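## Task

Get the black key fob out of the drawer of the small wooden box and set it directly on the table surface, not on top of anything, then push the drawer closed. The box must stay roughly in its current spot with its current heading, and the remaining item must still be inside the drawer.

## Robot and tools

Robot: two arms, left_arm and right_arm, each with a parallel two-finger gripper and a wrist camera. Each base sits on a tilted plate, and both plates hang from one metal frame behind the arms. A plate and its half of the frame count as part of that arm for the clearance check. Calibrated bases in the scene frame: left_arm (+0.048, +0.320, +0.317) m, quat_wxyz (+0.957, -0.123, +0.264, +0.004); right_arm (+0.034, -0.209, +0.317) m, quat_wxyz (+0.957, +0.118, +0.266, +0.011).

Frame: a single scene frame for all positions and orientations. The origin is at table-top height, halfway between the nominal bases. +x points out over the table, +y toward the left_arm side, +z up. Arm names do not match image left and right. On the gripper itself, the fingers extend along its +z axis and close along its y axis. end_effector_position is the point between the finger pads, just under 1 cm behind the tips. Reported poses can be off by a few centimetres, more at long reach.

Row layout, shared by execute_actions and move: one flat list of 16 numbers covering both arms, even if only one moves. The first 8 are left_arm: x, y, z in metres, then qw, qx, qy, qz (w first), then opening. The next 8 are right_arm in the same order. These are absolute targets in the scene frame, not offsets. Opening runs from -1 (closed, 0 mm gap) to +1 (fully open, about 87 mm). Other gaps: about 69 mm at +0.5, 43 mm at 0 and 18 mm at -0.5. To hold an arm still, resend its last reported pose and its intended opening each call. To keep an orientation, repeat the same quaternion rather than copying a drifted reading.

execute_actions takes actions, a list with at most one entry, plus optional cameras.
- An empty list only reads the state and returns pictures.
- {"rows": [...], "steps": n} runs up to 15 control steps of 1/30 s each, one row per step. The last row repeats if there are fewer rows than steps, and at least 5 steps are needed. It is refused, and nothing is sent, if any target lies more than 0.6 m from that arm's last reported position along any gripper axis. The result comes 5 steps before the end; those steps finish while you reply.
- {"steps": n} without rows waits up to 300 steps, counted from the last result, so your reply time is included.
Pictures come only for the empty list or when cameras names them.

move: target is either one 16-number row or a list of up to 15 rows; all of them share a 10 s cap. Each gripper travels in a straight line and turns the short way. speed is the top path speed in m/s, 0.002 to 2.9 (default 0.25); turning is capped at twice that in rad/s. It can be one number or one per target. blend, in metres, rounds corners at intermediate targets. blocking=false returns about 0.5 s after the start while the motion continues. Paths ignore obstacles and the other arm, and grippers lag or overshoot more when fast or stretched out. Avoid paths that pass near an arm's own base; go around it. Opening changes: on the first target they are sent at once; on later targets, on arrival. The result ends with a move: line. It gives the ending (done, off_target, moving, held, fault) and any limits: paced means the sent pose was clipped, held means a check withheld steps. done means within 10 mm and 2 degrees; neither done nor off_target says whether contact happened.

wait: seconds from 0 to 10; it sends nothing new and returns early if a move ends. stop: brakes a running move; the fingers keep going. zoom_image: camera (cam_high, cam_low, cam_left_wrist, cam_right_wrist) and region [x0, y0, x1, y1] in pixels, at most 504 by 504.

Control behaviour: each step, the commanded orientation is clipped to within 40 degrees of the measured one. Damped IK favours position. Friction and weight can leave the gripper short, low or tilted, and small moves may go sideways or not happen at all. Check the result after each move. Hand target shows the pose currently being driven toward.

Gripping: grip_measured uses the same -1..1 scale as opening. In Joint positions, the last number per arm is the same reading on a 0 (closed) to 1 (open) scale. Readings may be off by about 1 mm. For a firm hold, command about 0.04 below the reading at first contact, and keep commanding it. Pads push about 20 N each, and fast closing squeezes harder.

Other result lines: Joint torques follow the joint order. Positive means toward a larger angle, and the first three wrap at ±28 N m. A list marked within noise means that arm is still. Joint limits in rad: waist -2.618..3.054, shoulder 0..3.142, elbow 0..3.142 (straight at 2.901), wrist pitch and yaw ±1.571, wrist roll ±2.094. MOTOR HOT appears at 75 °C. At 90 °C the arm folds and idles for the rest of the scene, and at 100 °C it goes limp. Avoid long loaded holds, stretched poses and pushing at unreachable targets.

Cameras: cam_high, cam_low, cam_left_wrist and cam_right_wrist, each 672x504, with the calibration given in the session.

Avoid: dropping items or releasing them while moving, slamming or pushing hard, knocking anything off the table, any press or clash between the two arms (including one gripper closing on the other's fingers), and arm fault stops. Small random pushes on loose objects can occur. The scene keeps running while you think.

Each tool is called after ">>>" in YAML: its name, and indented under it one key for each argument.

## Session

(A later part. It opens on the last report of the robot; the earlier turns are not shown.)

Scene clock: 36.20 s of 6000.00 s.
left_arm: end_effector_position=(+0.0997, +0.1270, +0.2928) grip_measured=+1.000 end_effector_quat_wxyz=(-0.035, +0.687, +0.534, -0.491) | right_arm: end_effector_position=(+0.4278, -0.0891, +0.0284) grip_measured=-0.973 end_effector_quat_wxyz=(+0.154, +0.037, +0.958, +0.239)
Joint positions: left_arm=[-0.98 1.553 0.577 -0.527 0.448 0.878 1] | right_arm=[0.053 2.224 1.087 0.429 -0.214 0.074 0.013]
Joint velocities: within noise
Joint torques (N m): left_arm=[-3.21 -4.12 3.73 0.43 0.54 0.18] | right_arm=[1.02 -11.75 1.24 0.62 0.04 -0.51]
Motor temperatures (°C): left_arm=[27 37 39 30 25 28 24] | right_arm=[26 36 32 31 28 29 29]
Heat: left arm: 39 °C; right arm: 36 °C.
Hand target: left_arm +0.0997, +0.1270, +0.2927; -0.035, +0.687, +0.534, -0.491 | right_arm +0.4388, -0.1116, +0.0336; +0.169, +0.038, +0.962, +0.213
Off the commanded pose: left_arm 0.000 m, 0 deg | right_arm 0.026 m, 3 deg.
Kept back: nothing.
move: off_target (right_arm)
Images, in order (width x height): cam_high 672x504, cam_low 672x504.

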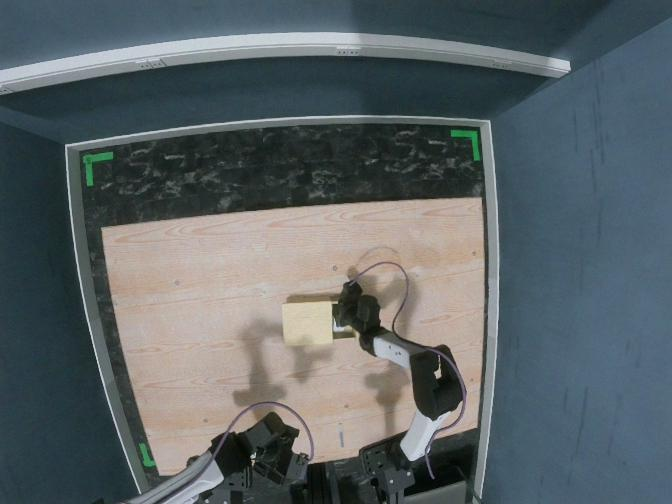

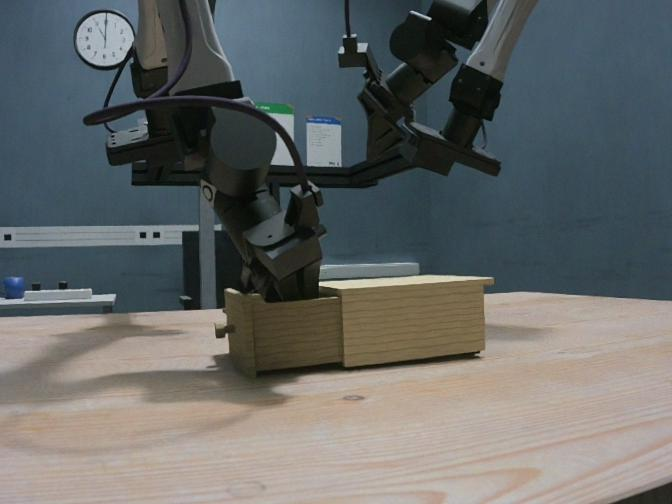

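>>> move:
  target:
    - [0.0997, 0.1270, 0.2928, -0.035, 0.687, 0.534, -0.491, 1, 0.439, -0.093, 0.039, 0.1725, 0.0197, 0.9785, 0.1115, -1]
    - [0.0997, 0.1270, 0.2928, -0.035, 0.687, 0.534, -0.491, 1, 0.439, -0.107, 0.038, 0.1725, 0.0197, 0.9785, 0.1115, -1]
  speed: [0.15, 0.06]
  cameras: ["cam_low", "cam_high", "cam_right_wrist"]

Scene clock: 38.97 s of 6000.00 s.
left_arm: end_effector_position=(+0.0997, +0.1270, +0.2928) grip_measured=+1.000 end_effector_quat_wxyz=(-0.035, +0.687, +0.534, -0.491) | right_arm: end_effector_position=(+0.4260, -0.0919, +0.0288) grip_measured=-0.973 end_effector_quat_wxyz=(+0.158, +0.017, +0.979, +0.127)
Joint positions: left_arm=[-0.98 1.553 0.577 -0.527 0.448 0.878 1] | right_arm=[0.151 2.205 1.078 0.408 0.076 0.059 0.013]
Joint velocities: within noise
Joint torques (N m): left_arm=[-3.21 -4.05 3.78 0.43 0.54 0.17] | right_arm=[2.52 -11.54 1.94 0.7 0.09 -0.34]
Motor temperatures (°C): left_arm=[27 37 39 30 25 28 24] | right_arm=[26 37 32 31 28 29 29]
Heat: left arm: 39 °C; right arm: 37 °C.
Hand target: left_arm +0.0997, +0.1270, +0.2927; -0.035, +0.687, +0.534, -0.491 | right_arm +0.4389, -0.1068, +0.0376; +0.172, +0.020, +0.979, +0.111
Off the commanded pose: left_arm 0.000 m, 0 deg | right_arm 0.022 m, 3 deg.
Kept back: nothing.
move: off_target (right_arm)
camera_calibration:
cam_right_wrist: T_world_to_cam=[[0.0277597, -0.967855, -0.249973, -0.095339], [-0.846835, -0.15564, 0.508573, 0.351513], [-0.53113, 0.197568, -0.823934, 0.404633], [0, 0, 0, 1]] pos_world=[0.515233, -0.117507, 0.130789]
Images, in order (width x height): cam_high 672x504, cam_low 672x504, cam_right_wrist 672x504.

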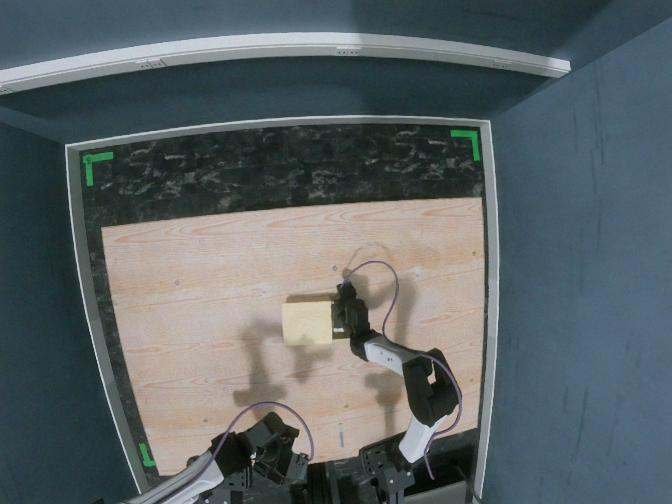

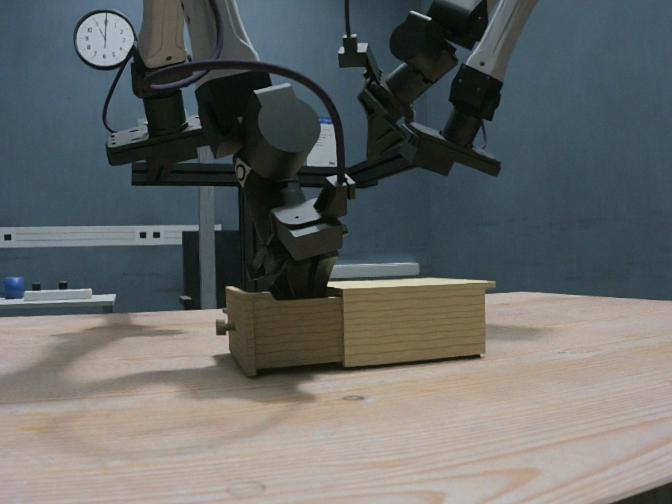

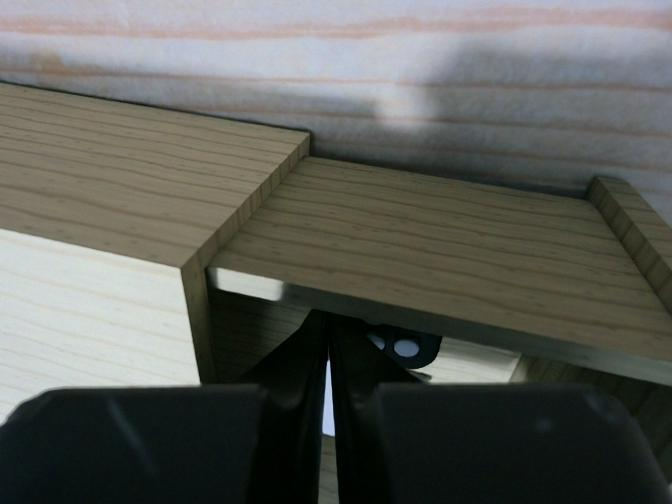

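>>> move:
  target: [0.0997, 0.1270, 0.2928, -0.035, 0.687, 0.534, -0.491, 1, 0.442, -0.119, 0.044, 0.1725, 0.0197, 0.9785, 0.1115, -1]
  speed: 0.06
  cameras: ["cam_low", "cam_right_wrist"]

Scene clock: 40.00 s of 6000.00 s.
left_arm: end_effector_position=(+0.0997, +0.1270, +0.2928) grip_measured=+1.000 end_effector_quat_wxyz=(-0.035, +0.687, +0.534, -0.491) | right_arm: end_effector_position=(+0.4279, -0.1096, +0.0308) grip_measured=-0.973 end_effector_quat_wxyz=(+0.155, +0.018, +0.981, +0.116)
Joint positions: left_arm=[-0.98 1.553 0.577 -0.527 0.448 0.878 1] | right_arm=[0.12 2.178 1.072 0.383 0.076 0.038 0.013]
Joint velocities: within noise
Joint torques (N m): left_arm=[-3.19 -4.11 3.84 0.43 0.53 0.17] | right_arm=[2.88 -12.01 1.85 0.73 -0.13 -0.29]
Motor temperatures (°C): left_arm=[27 37 39 30 25 28 24] | right_arm=[26 37 32 31 28 29 29]
Heat: left arm: 39 °C; right arm: 37 °C.
Hand target: left_arm +0.0997, +0.1270, +0.2927; -0.035, +0.687, +0.534, -0.491 | right_arm +0.4419, -0.1188, +0.0434; +0.173, +0.020, +0.978, +0.111
Off the commanded pose: left_arm 0.000 m, 0 deg | right_arm 0.021 m, 2 deg.
Kept back: nothing.
move: off_target (right_arm)
camera_calibration:
cam_right_wrist: T_world_to_cam=[[0.0211084, -0.973426, -0.228027, -0.11045], [-0.844331, -0.139498, 0.517344, 0.349763], [-0.535406, 0.18161, -0.824839, 0.410868], [0, 0, 0, 1]] pos_world=[0.517629, -0.133341, 0.132767]
Images, in order (width x height): cam_low 672x504, cam_right_wrist 672x504.

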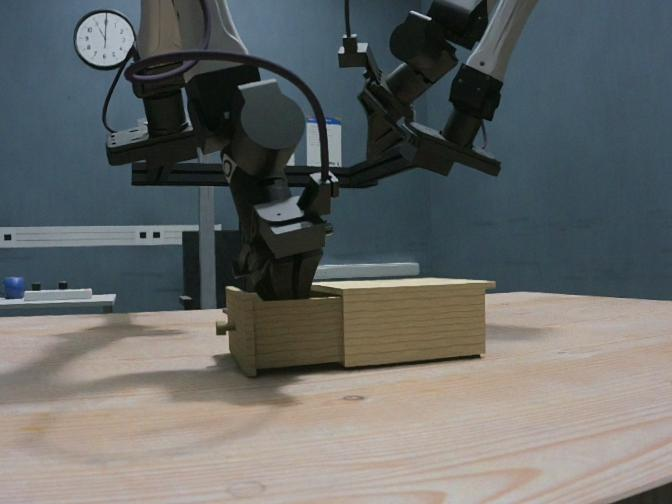

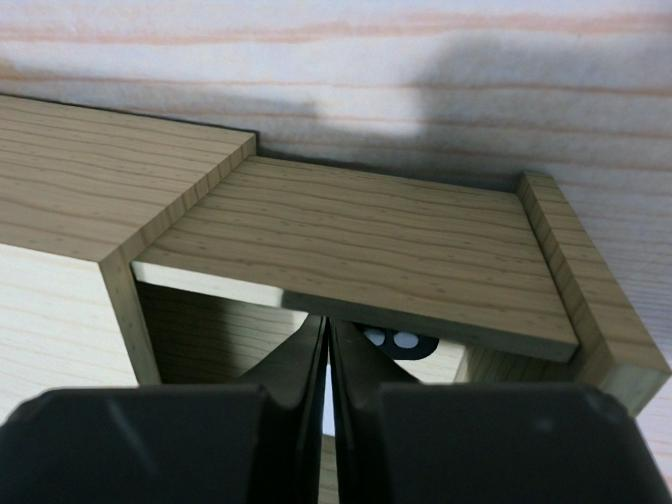

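>>> move:
  target:
    - [0.0997, 0.1270, 0.2928, -0.035, 0.687, 0.534, -0.491, 1, 0.436, -0.113, 0.085, 0.1725, 0.0197, 0.9785, 0.1115, -1]
    - [0.0997, 0.1270, 0.2928, -0.035, 0.687, 0.534, -0.491, 1, 0.418, -0.120, 0.118, 0.1729, -0.0151, 0.9811, -0.0859, -0.02]
  speed: [0.2, 0.3]
  blend: [0.02, 0]
  cameras: ["cam_low", "cam_high", "cam_right_wrist"]

Scene clock: 42.53 s of 6000.00 s.
left_arm: end_effector_position=(+0.0997, +0.1270, +0.2928) grip_measured=+1.000 end_effector_quat_wxyz=(-0.035, +0.687, +0.534, -0.491) | right_arm: end_effector_position=(+0.4009, -0.1215, +0.1031) grip_measured=-0.020 end_effector_quat_wxyz=(+0.149, -0.031, +0.984, -0.088)
Joint positions: left_arm=[-0.98 1.553 0.577 -0.527 0.448 0.878 1] | right_arm=[0.355 1.98 0.961 0.195 0.633 0.069 0.49]
Joint velocities: within noise
Joint torques (N m): left_arm=[-3.19 -4.07 3.75 0.43 0.53 0.18] | right_arm=[5.46 -10.76 4.46 0.6 0.24 -0.01]
Motor temperatures (°C): left_arm=[27 37 39 30 25 28 24] | right_arm=[26 38 32 31 28 29 29]
Heat: left arm: 39 °C; right arm: 38 °C.
Hand target: left_arm +0.0997, +0.1270, +0.2927; -0.035, +0.687, +0.534, -0.491 | right_arm +0.4176, -0.1201, +0.1177; +0.173, -0.015, +0.981, -0.086
Off the commanded pose: left_arm 0.000 m, 0 deg | right_arm 0.023 m, 3 deg.
Kept back: nothing.
move: off_target (right_arm); target 2's new opening was sent with right_arm's hand 0.023 m and 3 deg from that target
camera_calibration:
cam_right_wrist: T_world_to_cam=[[0.0558808, -0.980832, 0.186673, -0.162623], [-0.838422, 0.0554243, 0.542197, 0.306636], [-0.54215, -0.186809, -0.819253, 0.415533], [0, 0, 0, 1]] pos_world=[0.491459, -0.0988759, 0.204527]
Images, in order (width x height): cam_high 672x504, cam_low 672x504, cam_right_wrist 672x504.

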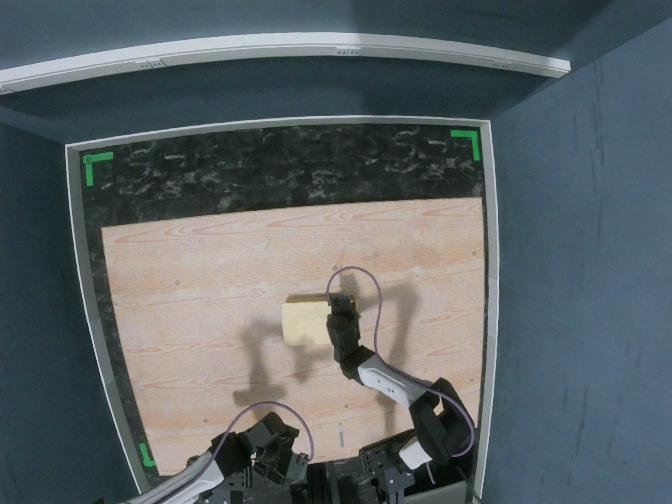

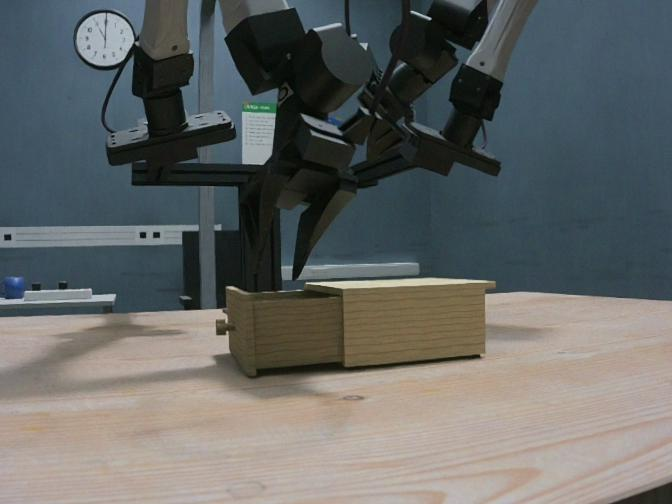

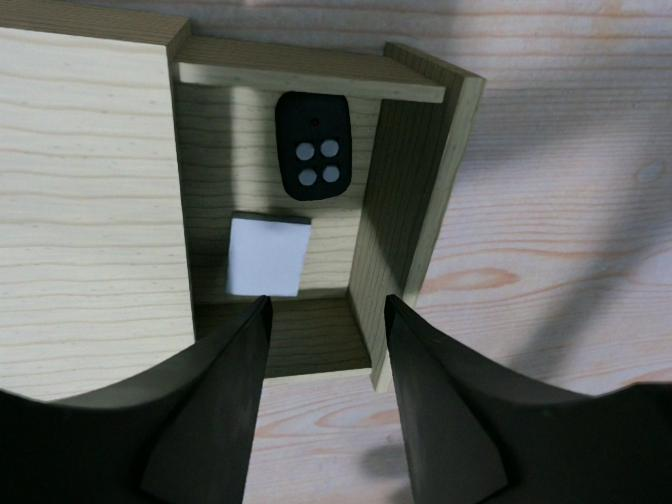

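>>> move:
  target: [0.0997, 0.1270, 0.2928, -0.035, 0.687, 0.534, -0.491, 1, 0.426, -0.121, 0.060, 0.1452, 0.0353, 0.9871, -0.0581, -0.08]
  speed: 0.15
  cameras: ["cam_low", "cam_right_wrist"]

Scene clock: 46.10 s of 6000.00 s.
left_arm: end_effector_position=(+0.0997, +0.1270, +0.2928) grip_measured=+1.000 end_effector_quat_wxyz=(-0.035, +0.687, +0.534, -0.491) | right_arm: end_effector_position=(+0.4207, -0.1219, +0.0643) grip_measured=-0.080 end_effector_quat_wxyz=(+0.139, +0.023, +0.988, -0.062)
Joint positions: left_arm=[-0.98 1.553 0.577 -0.527 0.448 0.878 1] | right_arm=[0.275 2.111 1.092 0.204 0.54 0.129 0.46]
Joint velocities: within noise
Joint torques (N m): left_arm=[-3.22 -4.1 3.75 0.42 0.53 0.17] | right_arm=[3.92 -7.12 4.7 0.79 0.03 -0.01]
Motor temperatures (°C): left_arm=[27 37 39 30 25 28 24] | right_arm=[26 38 32 31 28 29 29]
Heat: left arm: 39 °C; right arm: 38 °C.
Hand target: left_arm +0.0997, +0.1270, +0.2927; -0.035, +0.687, +0.534, -0.491 | right_arm +0.4260, -0.1210, +0.0602; +0.145, +0.035, +0.987, -0.058
Off the commanded pose: left_arm 0.000 m, 0 deg | right_arm 0.007 m, 2 deg.
Kept back: nothing.
move: done
camera_calibration:
cam_right_wrist: T_world_to_cam=[[-0.0430457, -0.991819, 0.120177, -0.112248], [-0.823472, 0.103335, 0.557867, 0.342891], [-0.565721, -0.0749483, -0.821183, 0.418222], [0, 0, 0, 1]] pos_world=[0.514127, -0.115417, 0.165639]
Images, in order (width x height): cam_low 672x504, cam_right_wrist 672x504.

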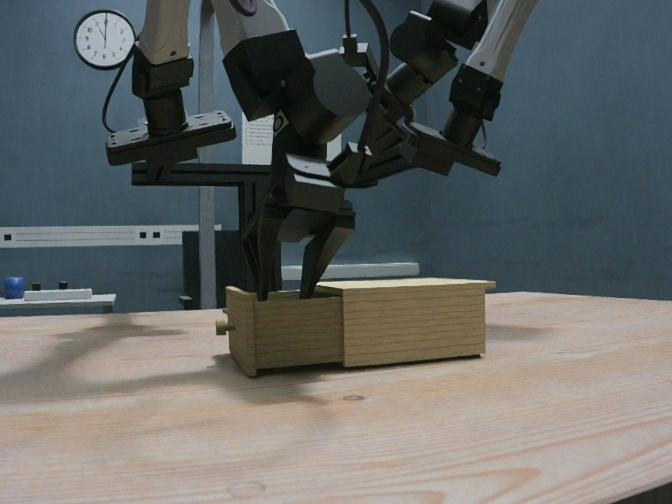

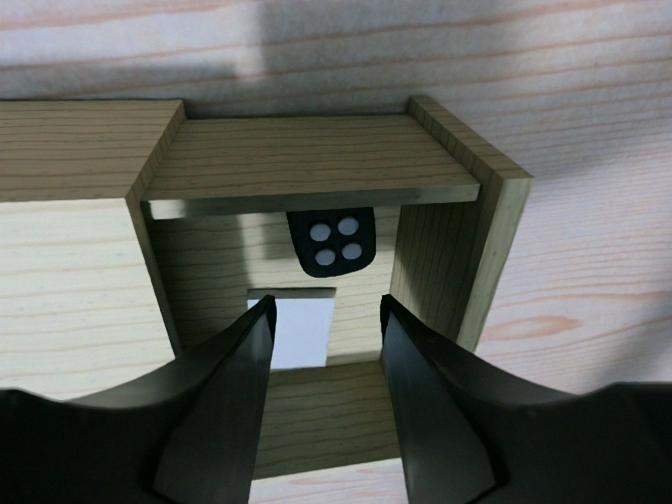

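>>> move:
  target: [0.0997, 0.1270, 0.2928, -0.035, 0.687, 0.534, -0.491, 1, 0.433, -0.1245, 0.031, 0.1485, -0.0250, 0.9874, -0.0492, -0.11]
  speed: 0.08
  cameras: ["cam_low", "cam_right_wrist", "cam_high"]

Scene clock: 48.83 s of 6000.00 s.
left_arm: end_effector_position=(+0.0997, +0.1270, +0.2928) grip_measured=+1.000 end_effector_quat_wxyz=(-0.035, +0.687, +0.534, -0.491) | right_arm: end_effector_position=(+0.4257, -0.1244, +0.0374) grip_measured=-0.110 end_effector_quat_wxyz=(+0.138, -0.030, +0.988, -0.054)
Joint positions: left_arm=[-0.98 1.553 0.577 -0.527 0.448 0.878 1] | right_arm=[0.241 2.203 1.144 0.264 0.487 -0.005 0.445]
Joint velocities: within noise
Joint torques (N m): left_arm=[-3.23 -4.1 3.78 0.42 0.53 0.19] | right_arm=[3.55 -6.72 4.27 0.95 -0.1 -0.16]
Motor temperatures (°C): left_arm=[27 37 39 30 25 27 24] | right_arm=[26 38 32 31 28 29 29]
Heat: left arm: 39 °C; right arm: 38 °C.
Hand target: left_arm +0.0997, +0.1270, +0.2927; -0.035, +0.687, +0.534, -0.491 | right_arm +0.4328, -0.1247, +0.0314; +0.148, -0.025, +0.987, -0.049
Off the commanded pose: left_arm 0.000 m, 0 deg | right_arm 0.010 m, 1 deg.
Kept back: nothing.
move: done
camera_calibration:
cam_right_wrist: T_world_to_cam=[[0.0638797, -0.990764, 0.119611, -0.156738], [-0.824816, 0.0150541, 0.5652, 0.351605], [-0.561781, -0.134762, -0.816236, 0.389412], [0, 0, 0, 1]] pos_world=[0.518786, -0.108105, 0.137872]
Images, in order (width x height): cam_high 672x504, cam_low 672x504, cam_right_wrist 672x504.

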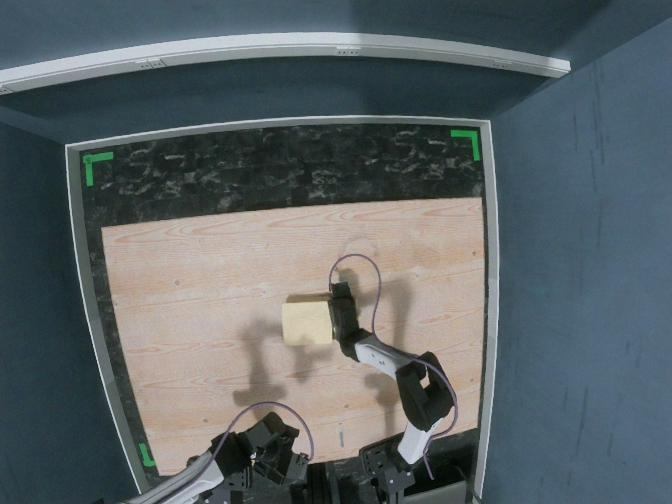

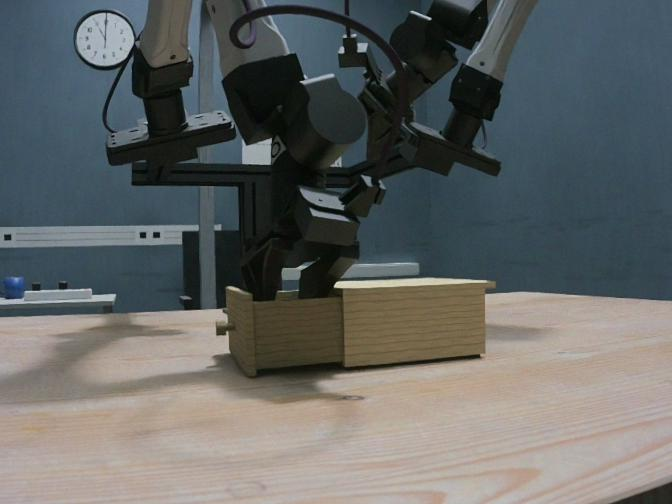

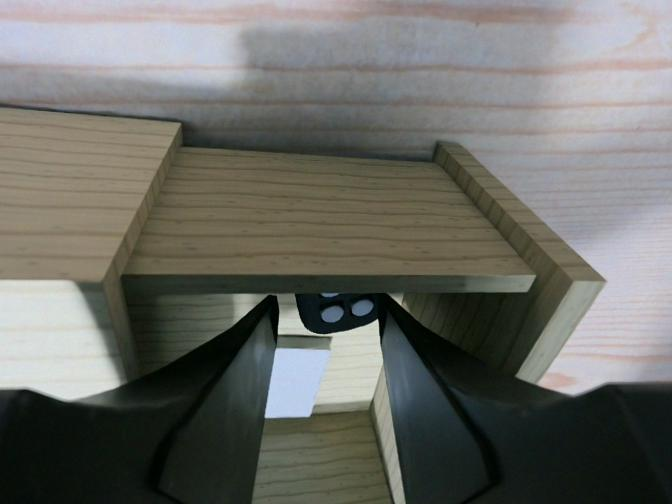

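>>> move:
  target:
    - [0.0997, 0.1270, 0.2928, -0.035, 0.687, 0.534, -0.491, 1, 0.433, -0.1295, 0.046, 0.1497, -0.0447, 0.9856, -0.0638, -0.09]
    - [0.0997, 0.1270, 0.2928, -0.035, 0.687, 0.534, -0.491, 1, 0.434, -0.1305, 0.034, 0.1497, -0.0447, 0.9856, -0.0638, -0.09]
  speed: 0.06
  cameras: ["cam_low", "cam_right_wrist", "cam_high"]

Scene clock: 53.23 s of 6000.00 s.
left_arm: end_effector_position=(+0.0997, +0.1270, +0.2928) grip_measured=+1.000 end_effector_quat_wxyz=(-0.035, +0.687, +0.534, -0.491) | right_arm: end_effector_position=(+0.4272, -0.1265, +0.0378) grip_measured=-0.090 end_effector_quat_wxyz=(+0.141, -0.050, +0.987, -0.058)
Joint positions: left_arm=[-0.98 1.553 0.577 -0.527 0.448 0.878 1] | right_arm=[0.241 2.203 1.142 0.274 0.489 -0.049 0.455]
Joint velocities: within noise
Joint torques (N m): left_arm=[-3.25 -4.08 3.79 0.43 0.53 0.18] | right_arm=[3.67 -7.36 4.01 0.9 0.12 -0.22]
Motor temperatures (°C): left_arm=[27 37 39 30 25 27 23] | right_arm=[26 38 32 31 28 29 29]
Heat: left arm: 39 °C; right arm: 38 °C.
Hand target: left_arm +0.0997, +0.1270, +0.2927; -0.035, +0.687, +0.534, -0.491 | right_arm +0.4338, -0.1306, +0.0343; +0.150, -0.045, +0.986, -0.064
Off the commanded pose: left_arm 0.000 m, 0 deg | right_arm 0.009 m, 1 deg.
Kept back: nothing.
move: done
camera_calibration:
cam_right_wrist: T_world_to_cam=[[0.102218, -0.985816, 0.133108, -0.175166], [-0.826659, -0.00974867, 0.562619, 0.350364], [-0.553341, -0.167545, -0.81593, 0.382453], [0, 0, 0, 1]] pos_world=[0.519163, -0.105188, 0.13825]
Images, in order (width x height): cam_high 672x504, cam_low 672x504, cam_right_wrist 672x504.

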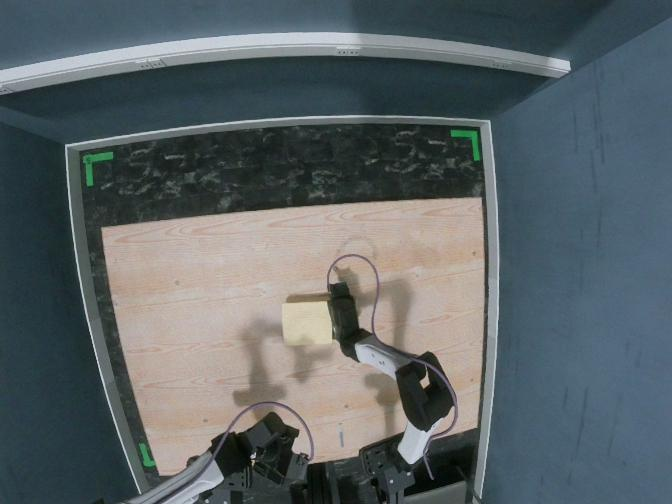

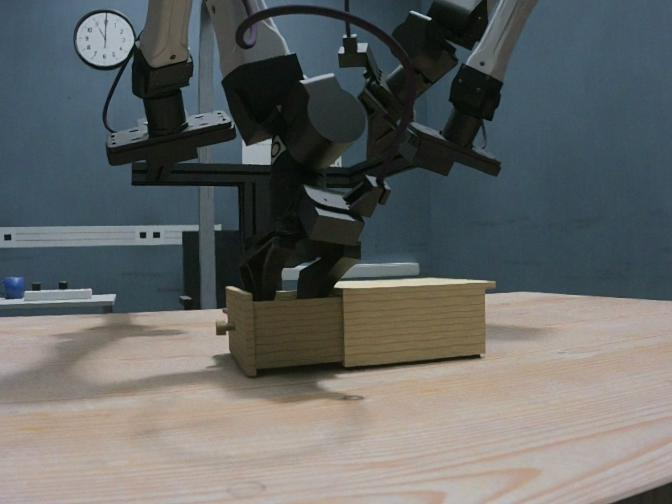

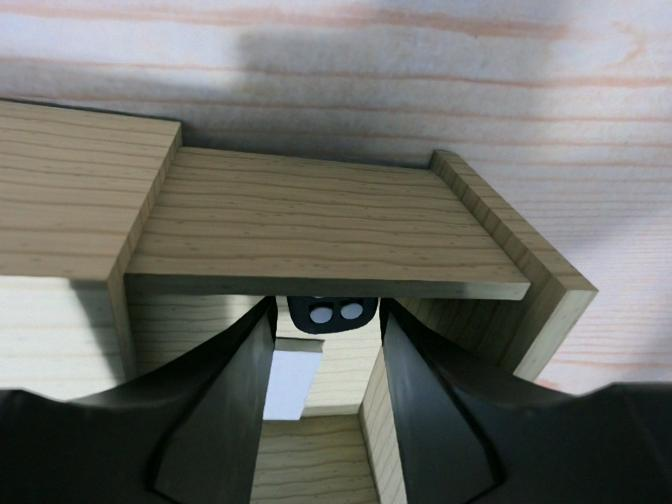

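>>> move:
  target:
    - [0.0997, 0.1270, 0.2928, -0.035, 0.687, 0.534, -0.491, 1, 0.434, -0.1315, 0.026, 0.1497, -0.0447, 0.9856, -0.0638, -0.09]
    - [0.0997, 0.1270, 0.2928, -0.035, 0.687, 0.534, -0.491, 1, 0.434, -0.1315, 0.025, 0.1497, -0.0447, 0.9856, -0.0638, -0.32]
  speed: 0.06
  cameras: ["cam_low", "cam_right_wrist"]

Scene clock: 54.80 s of 6000.00 s.
left_arm: end_effector_position=(+0.0997, +0.1270, +0.2928) grip_measured=+1.000 end_effector_quat_wxyz=(-0.035, +0.687, +0.534, -0.491) | right_arm: end_effector_position=(+0.4293, -0.1277, +0.0326) grip_measured=-0.184 end_effector_quat_wxyz=(+0.144, -0.050, +0.986, -0.060)
Joint positions: left_arm=[-0.98 1.553 0.577 -0.527 0.448 0.878 1] | right_arm=[0.234 2.221 1.152 0.292 0.489 -0.058 0.408]
Joint velocities: within noise
Joint torques (N m): left_arm=[-3.19 -4.08 3.74 0.42 0.53 0.18] | right_arm=[3.23 -6.56 4.46 0.91 0.03 -0.19]
Motor temperatures (°C): left_arm=[27 37 39 30 25 27 23] | right_arm=[26 38 31 31 28 29 29]
Heat: left arm: 39 °C; right arm: 38 °C.
Hand target: left_arm +0.0997, +0.1270, +0.2927; -0.035, +0.687, +0.534, -0.491 | right_arm +0.4338, -0.1317, +0.0254; +0.150, -0.045, +0.986, -0.064
Off the commanded pose: left_arm 0.000 m, 0 deg | right_arm 0.010 m, 1 deg.
Kept back: nothing.
move: done
camera_calibration:
cam_right_wrist: T_world_to_cam=[[0.10081, -0.985325, 0.137738, -0.175326], [-0.830534, -0.00712097, 0.556922, 0.35719], [-0.547769, -0.170539, -0.819064, 0.376527], [0, 0, 0, 1]] pos_world=[0.520583, -0.105997, 0.133621]
Images, in order (width x height): cam_low 672x504, cam_right_wrist 672x504.

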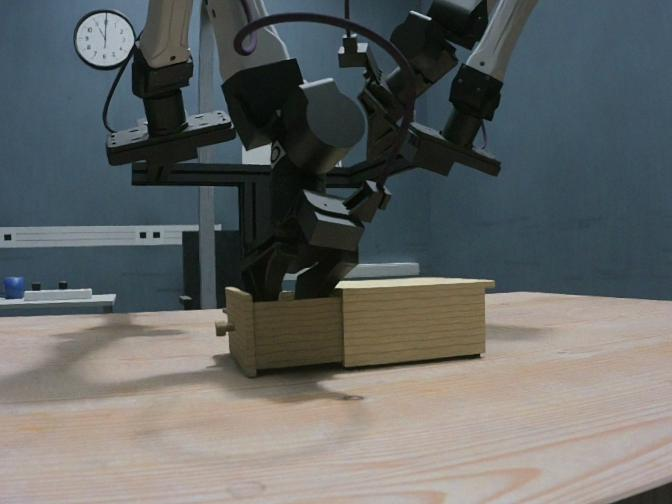

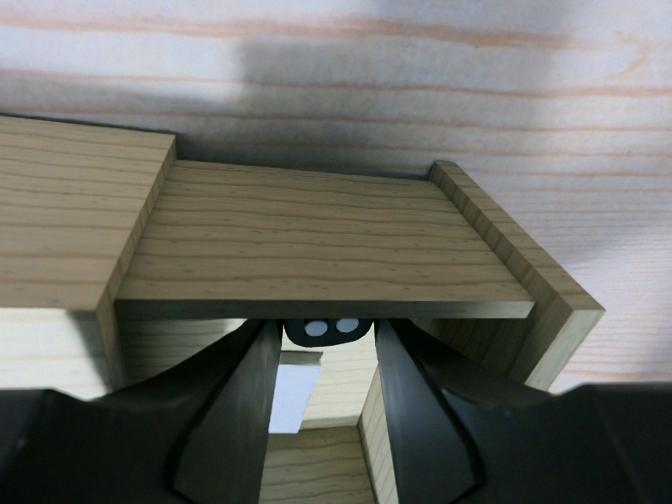

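>>> move:
  target:
    - [0.0997, 0.1270, 0.2928, -0.035, 0.687, 0.534, -0.491, 1, 0.434, -0.128, 0.06, 0.1497, -0.0447, 0.9856, -0.0638, -0.32]
    - [0.0997, 0.1270, 0.2928, -0.035, 0.687, 0.534, -0.491, 1, 0.436, -0.14, 0.165, 0.1497, -0.0447, 0.9856, -0.0638, -0.32]
  speed: [0.12, 0.25]
  blend: [0.02, 0]
  cameras: ["cam_low", "cam_right_wrist", "cam_high"]

Scene clock: 56.77 s of 6000.00 s.
left_arm: end_effector_position=(+0.0997, +0.1270, +0.2928) grip_measured=+1.000 end_effector_quat_wxyz=(-0.035, +0.687, +0.534, -0.491) | right_arm: end_effector_position=(+0.4315, -0.1410, +0.1551) grip_measured=-0.184 end_effector_quat_wxyz=(+0.138, -0.052, +0.987, -0.063)
Joint positions: left_arm=[-0.98 1.553 0.577 -0.527 0.448 0.878 1] | right_arm=[0.321 1.802 1.049 -0.072 0.554 0.014 0.408]
Joint velocities: within noise
Joint torques (N m): left_arm=[-3.21 -4.04 3.74 0.42 0.54 0.18] | right_arm=[5.35 -9.95 4.29 0.62 0.22 0.01]
Motor temperatures (°C): left_arm=[27 37 39 30 25 27 23] | right_arm=[26 38 31 31 28 29 29]
Heat: left arm: 39 °C; right arm: 38 °C.
Hand target: left_arm +0.0997, +0.1270, +0.2927; -0.035, +0.687, +0.534, -0.491 | right_arm +0.4360, -0.1400, +0.1648; +0.150, -0.045, +0.986, -0.064
Off the commanded pose: left_arm 0.000 m, 0 deg | right_arm 0.011 m, 2 deg.
Kept back: nothing.
move: off_target (right_arm); blend cut to 0.0174 m at target 1
camera_calibration:
cam_right_wrist: T_world_to_cam=[[0.105015, -0.984083, 0.143361, -0.208105], [-0.824238, -0.00547101, 0.566218, 0.286767], [-0.556421, -0.177625, -0.811693, 0.477393], [0, 0, 0, 1]] pos_world=[0.52385, -0.118426, 0.254958]
Images, in order (width x height): cam_high 672x504, cam_low 672x504, cam_right_wrist 672x504.

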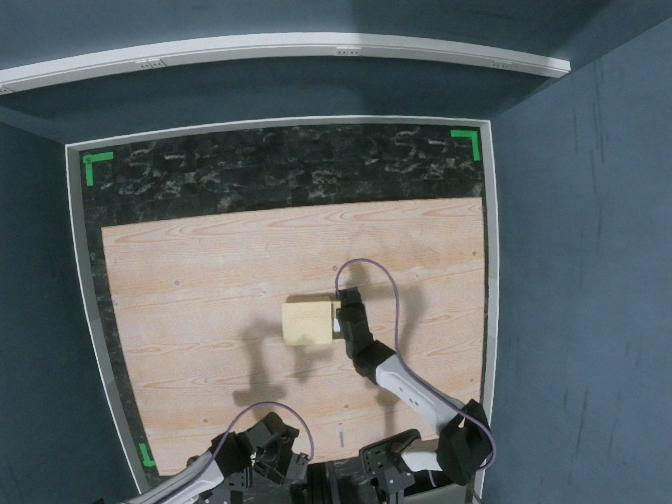

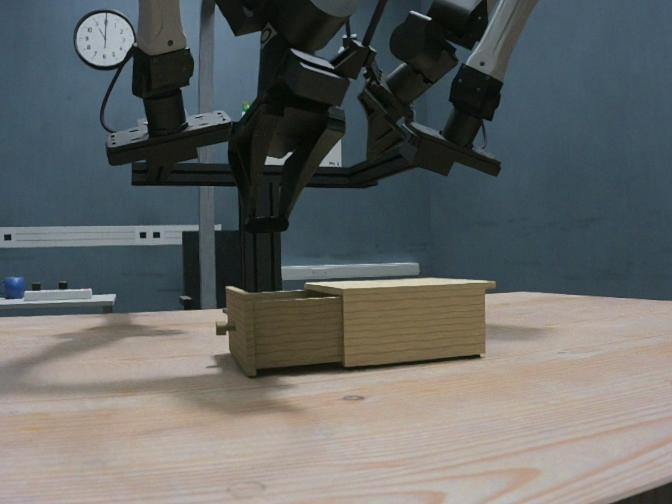

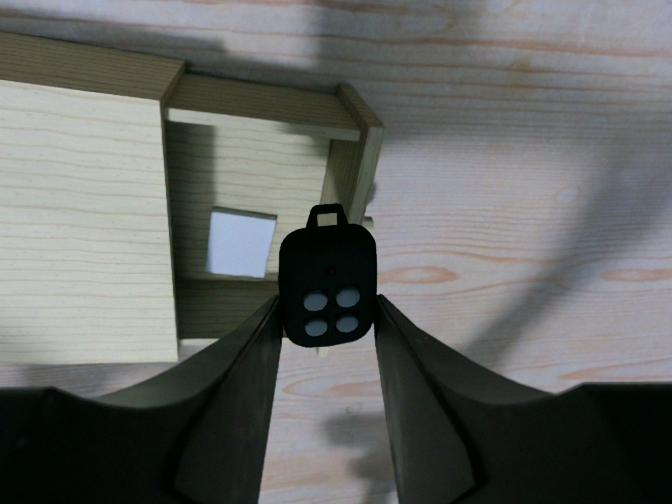

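>>> zoom_image:
  camera: "cam_low"
  region: [200, 150, 360, 250]

Scaled by 3.150 from the camera's 672x504 image, which has a finer 960x720 frame.

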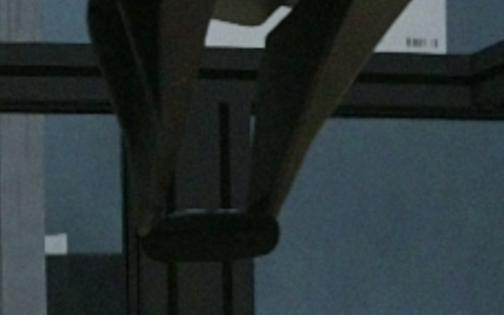

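>>> move:
  target:
    - [0.0997, 0.1270, 0.2928, -0.035, 0.687, 0.534, -0.491, 1, 0.43, -0.31, 0.13, 0.1497, -0.0447, 0.9856, -0.0638, -0.32]
    - [0.0997, 0.1270, 0.2928, -0.035, 0.687, 0.534, -0.491, 1, 0.43, -0.31, 0.040, 0.1497, -0.0447, 0.9856, -0.0638, -0.32]
  speed: [0.3, 0.2]
  blend: [0.03, 0]
  cameras: ["cam_low", "cam_right_wrist", "cam_high"]

Scene clock: 59.03 s of 6000.00 s.
left_arm: end_effector_position=(+0.0997, +0.1270, +0.2928) grip_measured=+1.000 end_effector_quat_wxyz=(-0.035, +0.687, +0.534, -0.491) | right_arm: end_effector_position=(+0.4240, -0.3068, +0.0440) grip_measured=-0.184 end_effector_quat_wxyz=(+0.139, -0.045, +0.987, -0.063)
Joint positions: left_arm=[-0.98 1.553 0.577 -0.527 0.448 0.878 1] | right_arm=[-0.206 2.019 1.028 0.306 0.167 -0.355 0.408]
Joint velocities: within noise
Joint torques (N m): left_arm=[-3.21 -4.11 3.75 0.43 0.53 0.17] | right_arm=[0.75 -7.2 4 1.01 -0.08 -0.21]
Motor temperatures (°C): left_arm=[27 37 39 30 25 27 23] | right_arm=[26 38 31 31 28 29 29]
Heat: left arm: 39 °C; right arm: 38 °C.
Hand target: left_arm +0.0997, +0.1270, +0.2927; -0.035, +0.687, +0.534, -0.491 | right_arm +0.4298, -0.3100, +0.0403; +0.150, -0.045, +0.986, -0.064
Off the commanded pose: left_arm 0.000 m, 0 deg | right_arm 0.008 m, 1 deg.
Kept back: nothing.
move: done
camera_calibration:
cam_right_wrist: T_world_to_cam=[[0.0905265, -0.98581, 0.141361, -0.348848], [-0.826073, 0.00495124, 0.563541, 0.346684], [-0.556244, -0.16779, -0.813904, 0.356682], [0, 0, 0, 1]] pos_world=[0.516369, -0.285766, 0.144248]
Images, in order (width x height): cam_high 672x504, cam_low 672x504, cam_right_wrist 672x504.

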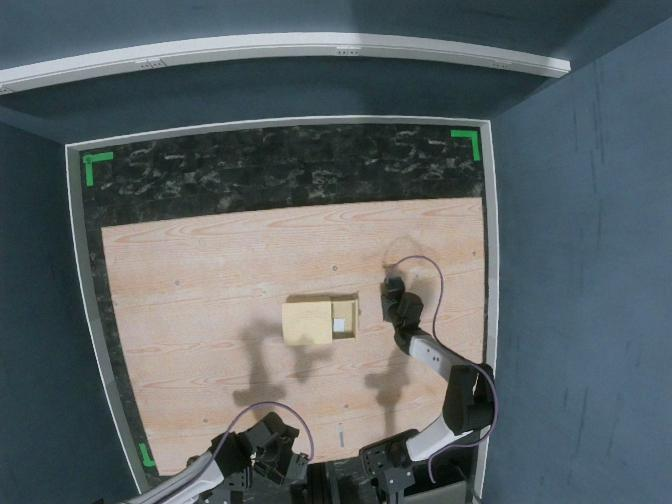

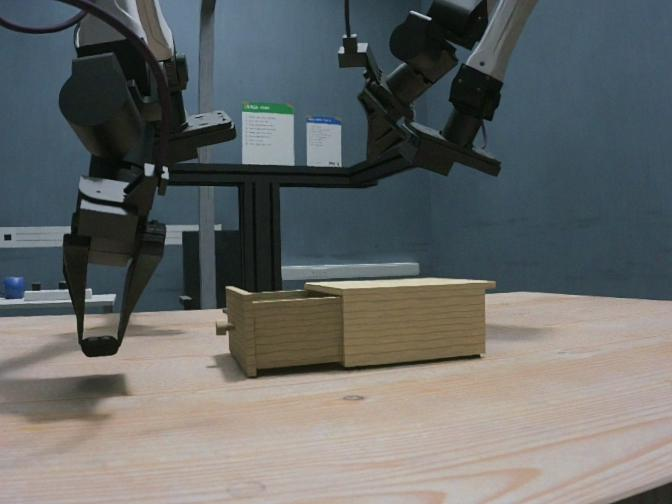

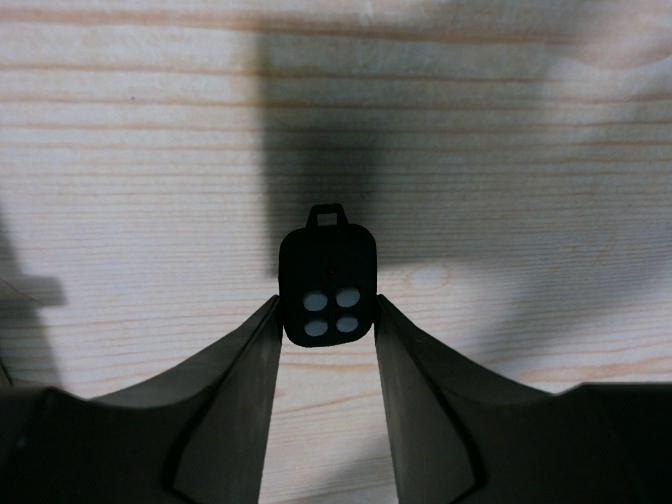

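>>> move:
  target: [0.0997, 0.1270, 0.2928, -0.035, 0.687, 0.534, -0.491, 1, 0.43, -0.31, 0.020, 0.1497, -0.0447, 0.9856, -0.0638, -0.32]
  speed: 0.06
  cameras: ["cam_low"]

>>> zoom_image:
  camera: "cam_low"
  region: [30, 290, 170, 400]

Scene clock: 60.23 s of 6000.00 s.
left_arm: end_effector_position=(+0.0997, +0.1270, +0.2928) grip_measured=+1.000 end_effector_quat_wxyz=(-0.035, +0.687, +0.534, -0.491) | right_arm: end_effector_position=(+0.4246, -0.3066, +0.0245) grip_measured=-0.184 end_effector_quat_wxyz=(+0.140, -0.045, +0.987, -0.063)
Joint positions: left_arm=[-0.98 1.553 0.577 -0.527 0.448 0.878 1] | right_arm=[-0.212 2.094 1.065 0.346 0.161 -0.359 0.408]
Joint velocities: within noise
Joint torques (N m): left_arm=[-3.19 -4.08 3.74 0.43 0.53 0.18] | right_arm=[0.8 -7.21 3.95 1.02 -0.12 -0.23]
Motor temperatures (°C): left_arm=[27 37 39 30 25 27 23] | right_arm=[26 38 31 31 28 29 29]
Heat: left arm: 39 °C; right arm: 38 °C.
Hand target: left_arm +0.0997, +0.1270, +0.2927; -0.035, +0.687, +0.534, -0.491 | right_arm +0.4299, -0.3101, +0.0203; +0.150, -0.045, +0.986, -0.064
Off the commanded pose: left_arm 0.000 m, 0 deg | right_arm 0.008 m, 1 deg.
Kept back: nothing.
move: done
Images, in order (width x height): cam_low 672x504.

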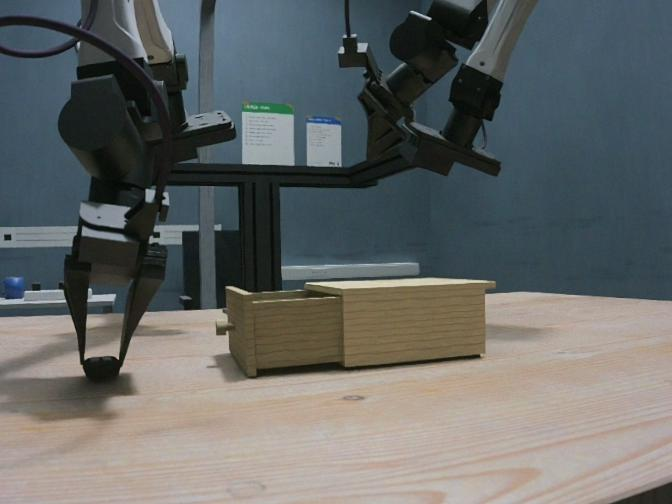

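Scaled by 3.600 from the camera's 672x504 image, which has a finer 960x720 frame.

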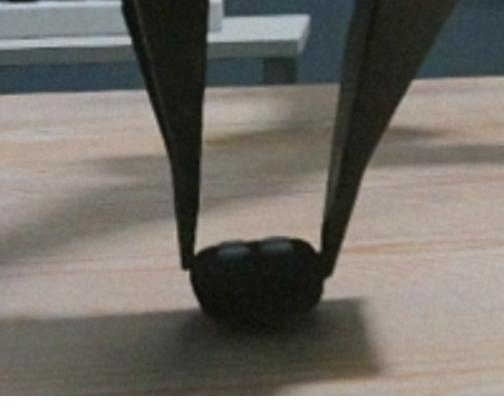

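>>> move:
  target: [0.0997, 0.1270, 0.2928, -0.035, 0.687, 0.534, -0.491, 1, 0.43, -0.31, 0.012, 0.1497, -0.0447, 0.9856, -0.0638, -0.32]
  speed: 0.04
  cameras: ["cam_low"]

>>> zoom_image:
  camera: "cam_low"
  region: [30, 290, 170, 400]

Scene clock: 61.23 s of 6000.00 s.
left_arm: end_effector_position=(+0.0997, +0.1270, +0.2928) grip_measured=+1.000 end_effector_quat_wxyz=(-0.035, +0.687, +0.534, -0.491) | right_arm: end_effector_position=(+0.4247, -0.3060, +0.0201) grip_measured=-0.184 end_effector_quat_wxyz=(+0.140, -0.045, +0.987, -0.063)
Joint positions: left_arm=[-0.98 1.553 0.577 -0.527 0.448 0.878 1] | right_arm=[-0.212 2.111 1.075 0.353 0.161 -0.36 0.408]
Joint velocities: within noise
Joint torques (N m): left_arm=[-3.21 -4.08 3.79 0.43 0.53 0.18] | right_arm=[0.5 -6.17 4.51 1.05 -0.12 -0.22]
Motor temperatures (°C): left_arm=[27 37 39 30 25 27 23] | right_arm=[26 38 31 31 28 29 29]
Heat: left arm: 39 °C; right arm: 38 °C.
Hand target: left_arm +0.0997, +0.1270, +0.2927; -0.035, +0.687, +0.534, -0.491 | right_arm +0.4296, -0.3100, +0.0125; +0.149, -0.045, +0.986, -0.064
Off the commanded pose: left_arm 0.000 m, 0 deg | right_arm 0.010 m, 1 deg.
Kept back: nothing.
move: done
Images, in order (width x height): cam_low 672x504.

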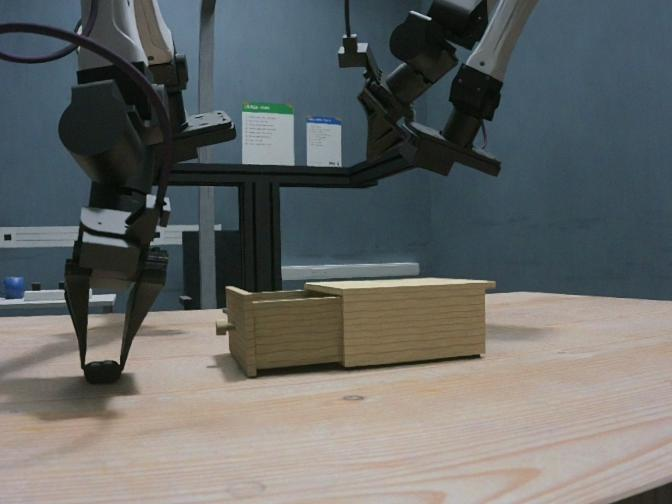

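Scaled by 3.600 from the camera's 672x504 image, which has a finer 960x720 frame.

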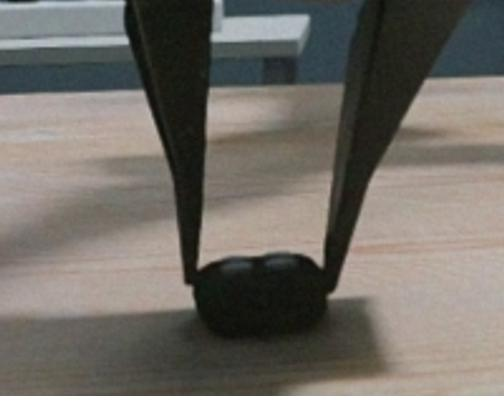

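>>> move:
  target:
    - [0.0997, 0.1270, 0.2928, -0.035, 0.687, 0.534, -0.491, 1, 0.43, -0.31, 0.019, 0.1497, -0.0447, 0.9856, -0.0638, 0.08]
    - [0.0997, 0.1270, 0.2928, -0.035, 0.687, 0.534, -0.491, 1, 0.425, -0.306, 0.10, 0.1497, -0.0447, 0.9856, -0.0638, 0.08]
    - [0.0997, 0.1270, 0.2928, -0.035, 0.687, 0.534, -0.491, 1, 0.41, -0.23, 0.12, 0.1736, 0, 0.9848, 0, -1]
  speed: [0.05, 0.15, 0.25]
  blend: [0, 0.03, 0]

Scene clock: 65.43 s of 6000.00 s.
left_arm: end_effector_position=(+0.0997, +0.1270, +0.2928) grip_measured=+1.000 end_effector_quat_wxyz=(-0.035, +0.687, +0.534, -0.491) | right_arm: end_effector_position=(+0.3977, -0.2268, +0.1073) grip_measured=-0.973 end_effector_quat_wxyz=(+0.151, -0.009, +0.988, +0.005)
Joint positions: left_arm=[-0.98 1.553 0.577 -0.527 0.448 0.878 1] | right_arm=[-0.034 1.755 0.8 0.243 0.172 -0.15 0.013]
Joint velocities: within noise
Joint torques (N m): left_arm=[-3.19 -4.07 3.77 0.43 0.53 0.18] | right_arm=[2.56 -10.77 2.62 0.81 0.05 -0.05]
Motor temperatures (°C): left_arm=[27 37 39 30 25 27 23] | right_arm=[26 39 31 31 28 29 29]
Heat: left arm: 39 °C; right arm: 39 °C.
Hand target: left_arm +0.0997, +0.1270, +0.2927; -0.035, +0.687, +0.534, -0.491 | right_arm +0.4099, -0.2299, +0.1196; +0.174, +0.000, +0.985, +0.000
Off the commanded pose: left_arm 0.000 m, 0 deg | right_arm 0.018 m, 3 deg.
Kept back: nothing.
move: off_target (right_arm); target 3's new opening was sent with right_arm's hand 0.018 m and 3 deg from that target
camera_calibration:
cam_right_wrist: T_world_to_cam=[[0.0394252, -0.999216, -0.00357287, -0.24371], [-0.838368, -0.0350238, 0.543978, 0.286784], [-0.543677, -0.0184511, -0.839092, 0.438566], [0, 0, 0, 1]] pos_world=[0.488477, -0.225382, 0.211122]

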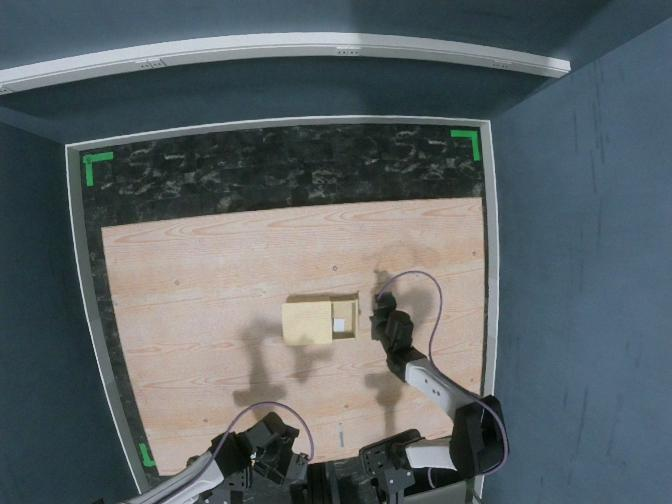

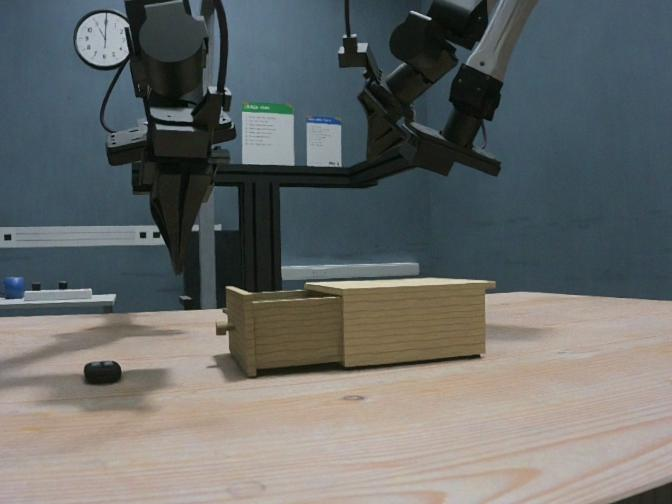

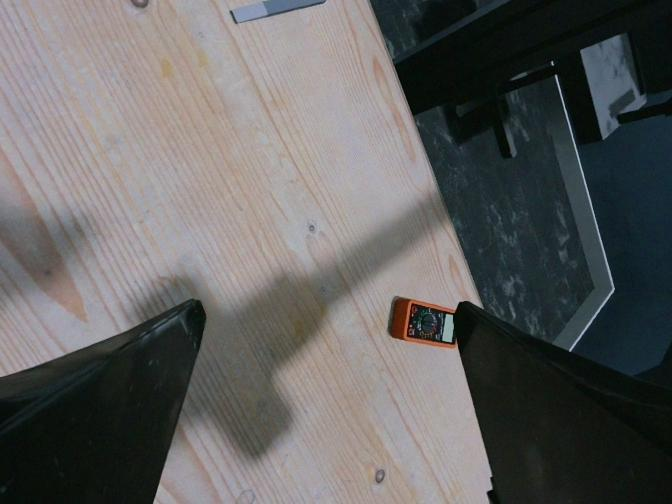

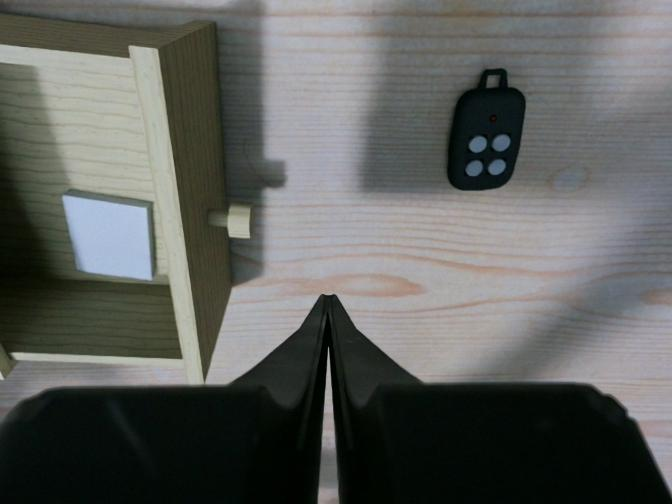

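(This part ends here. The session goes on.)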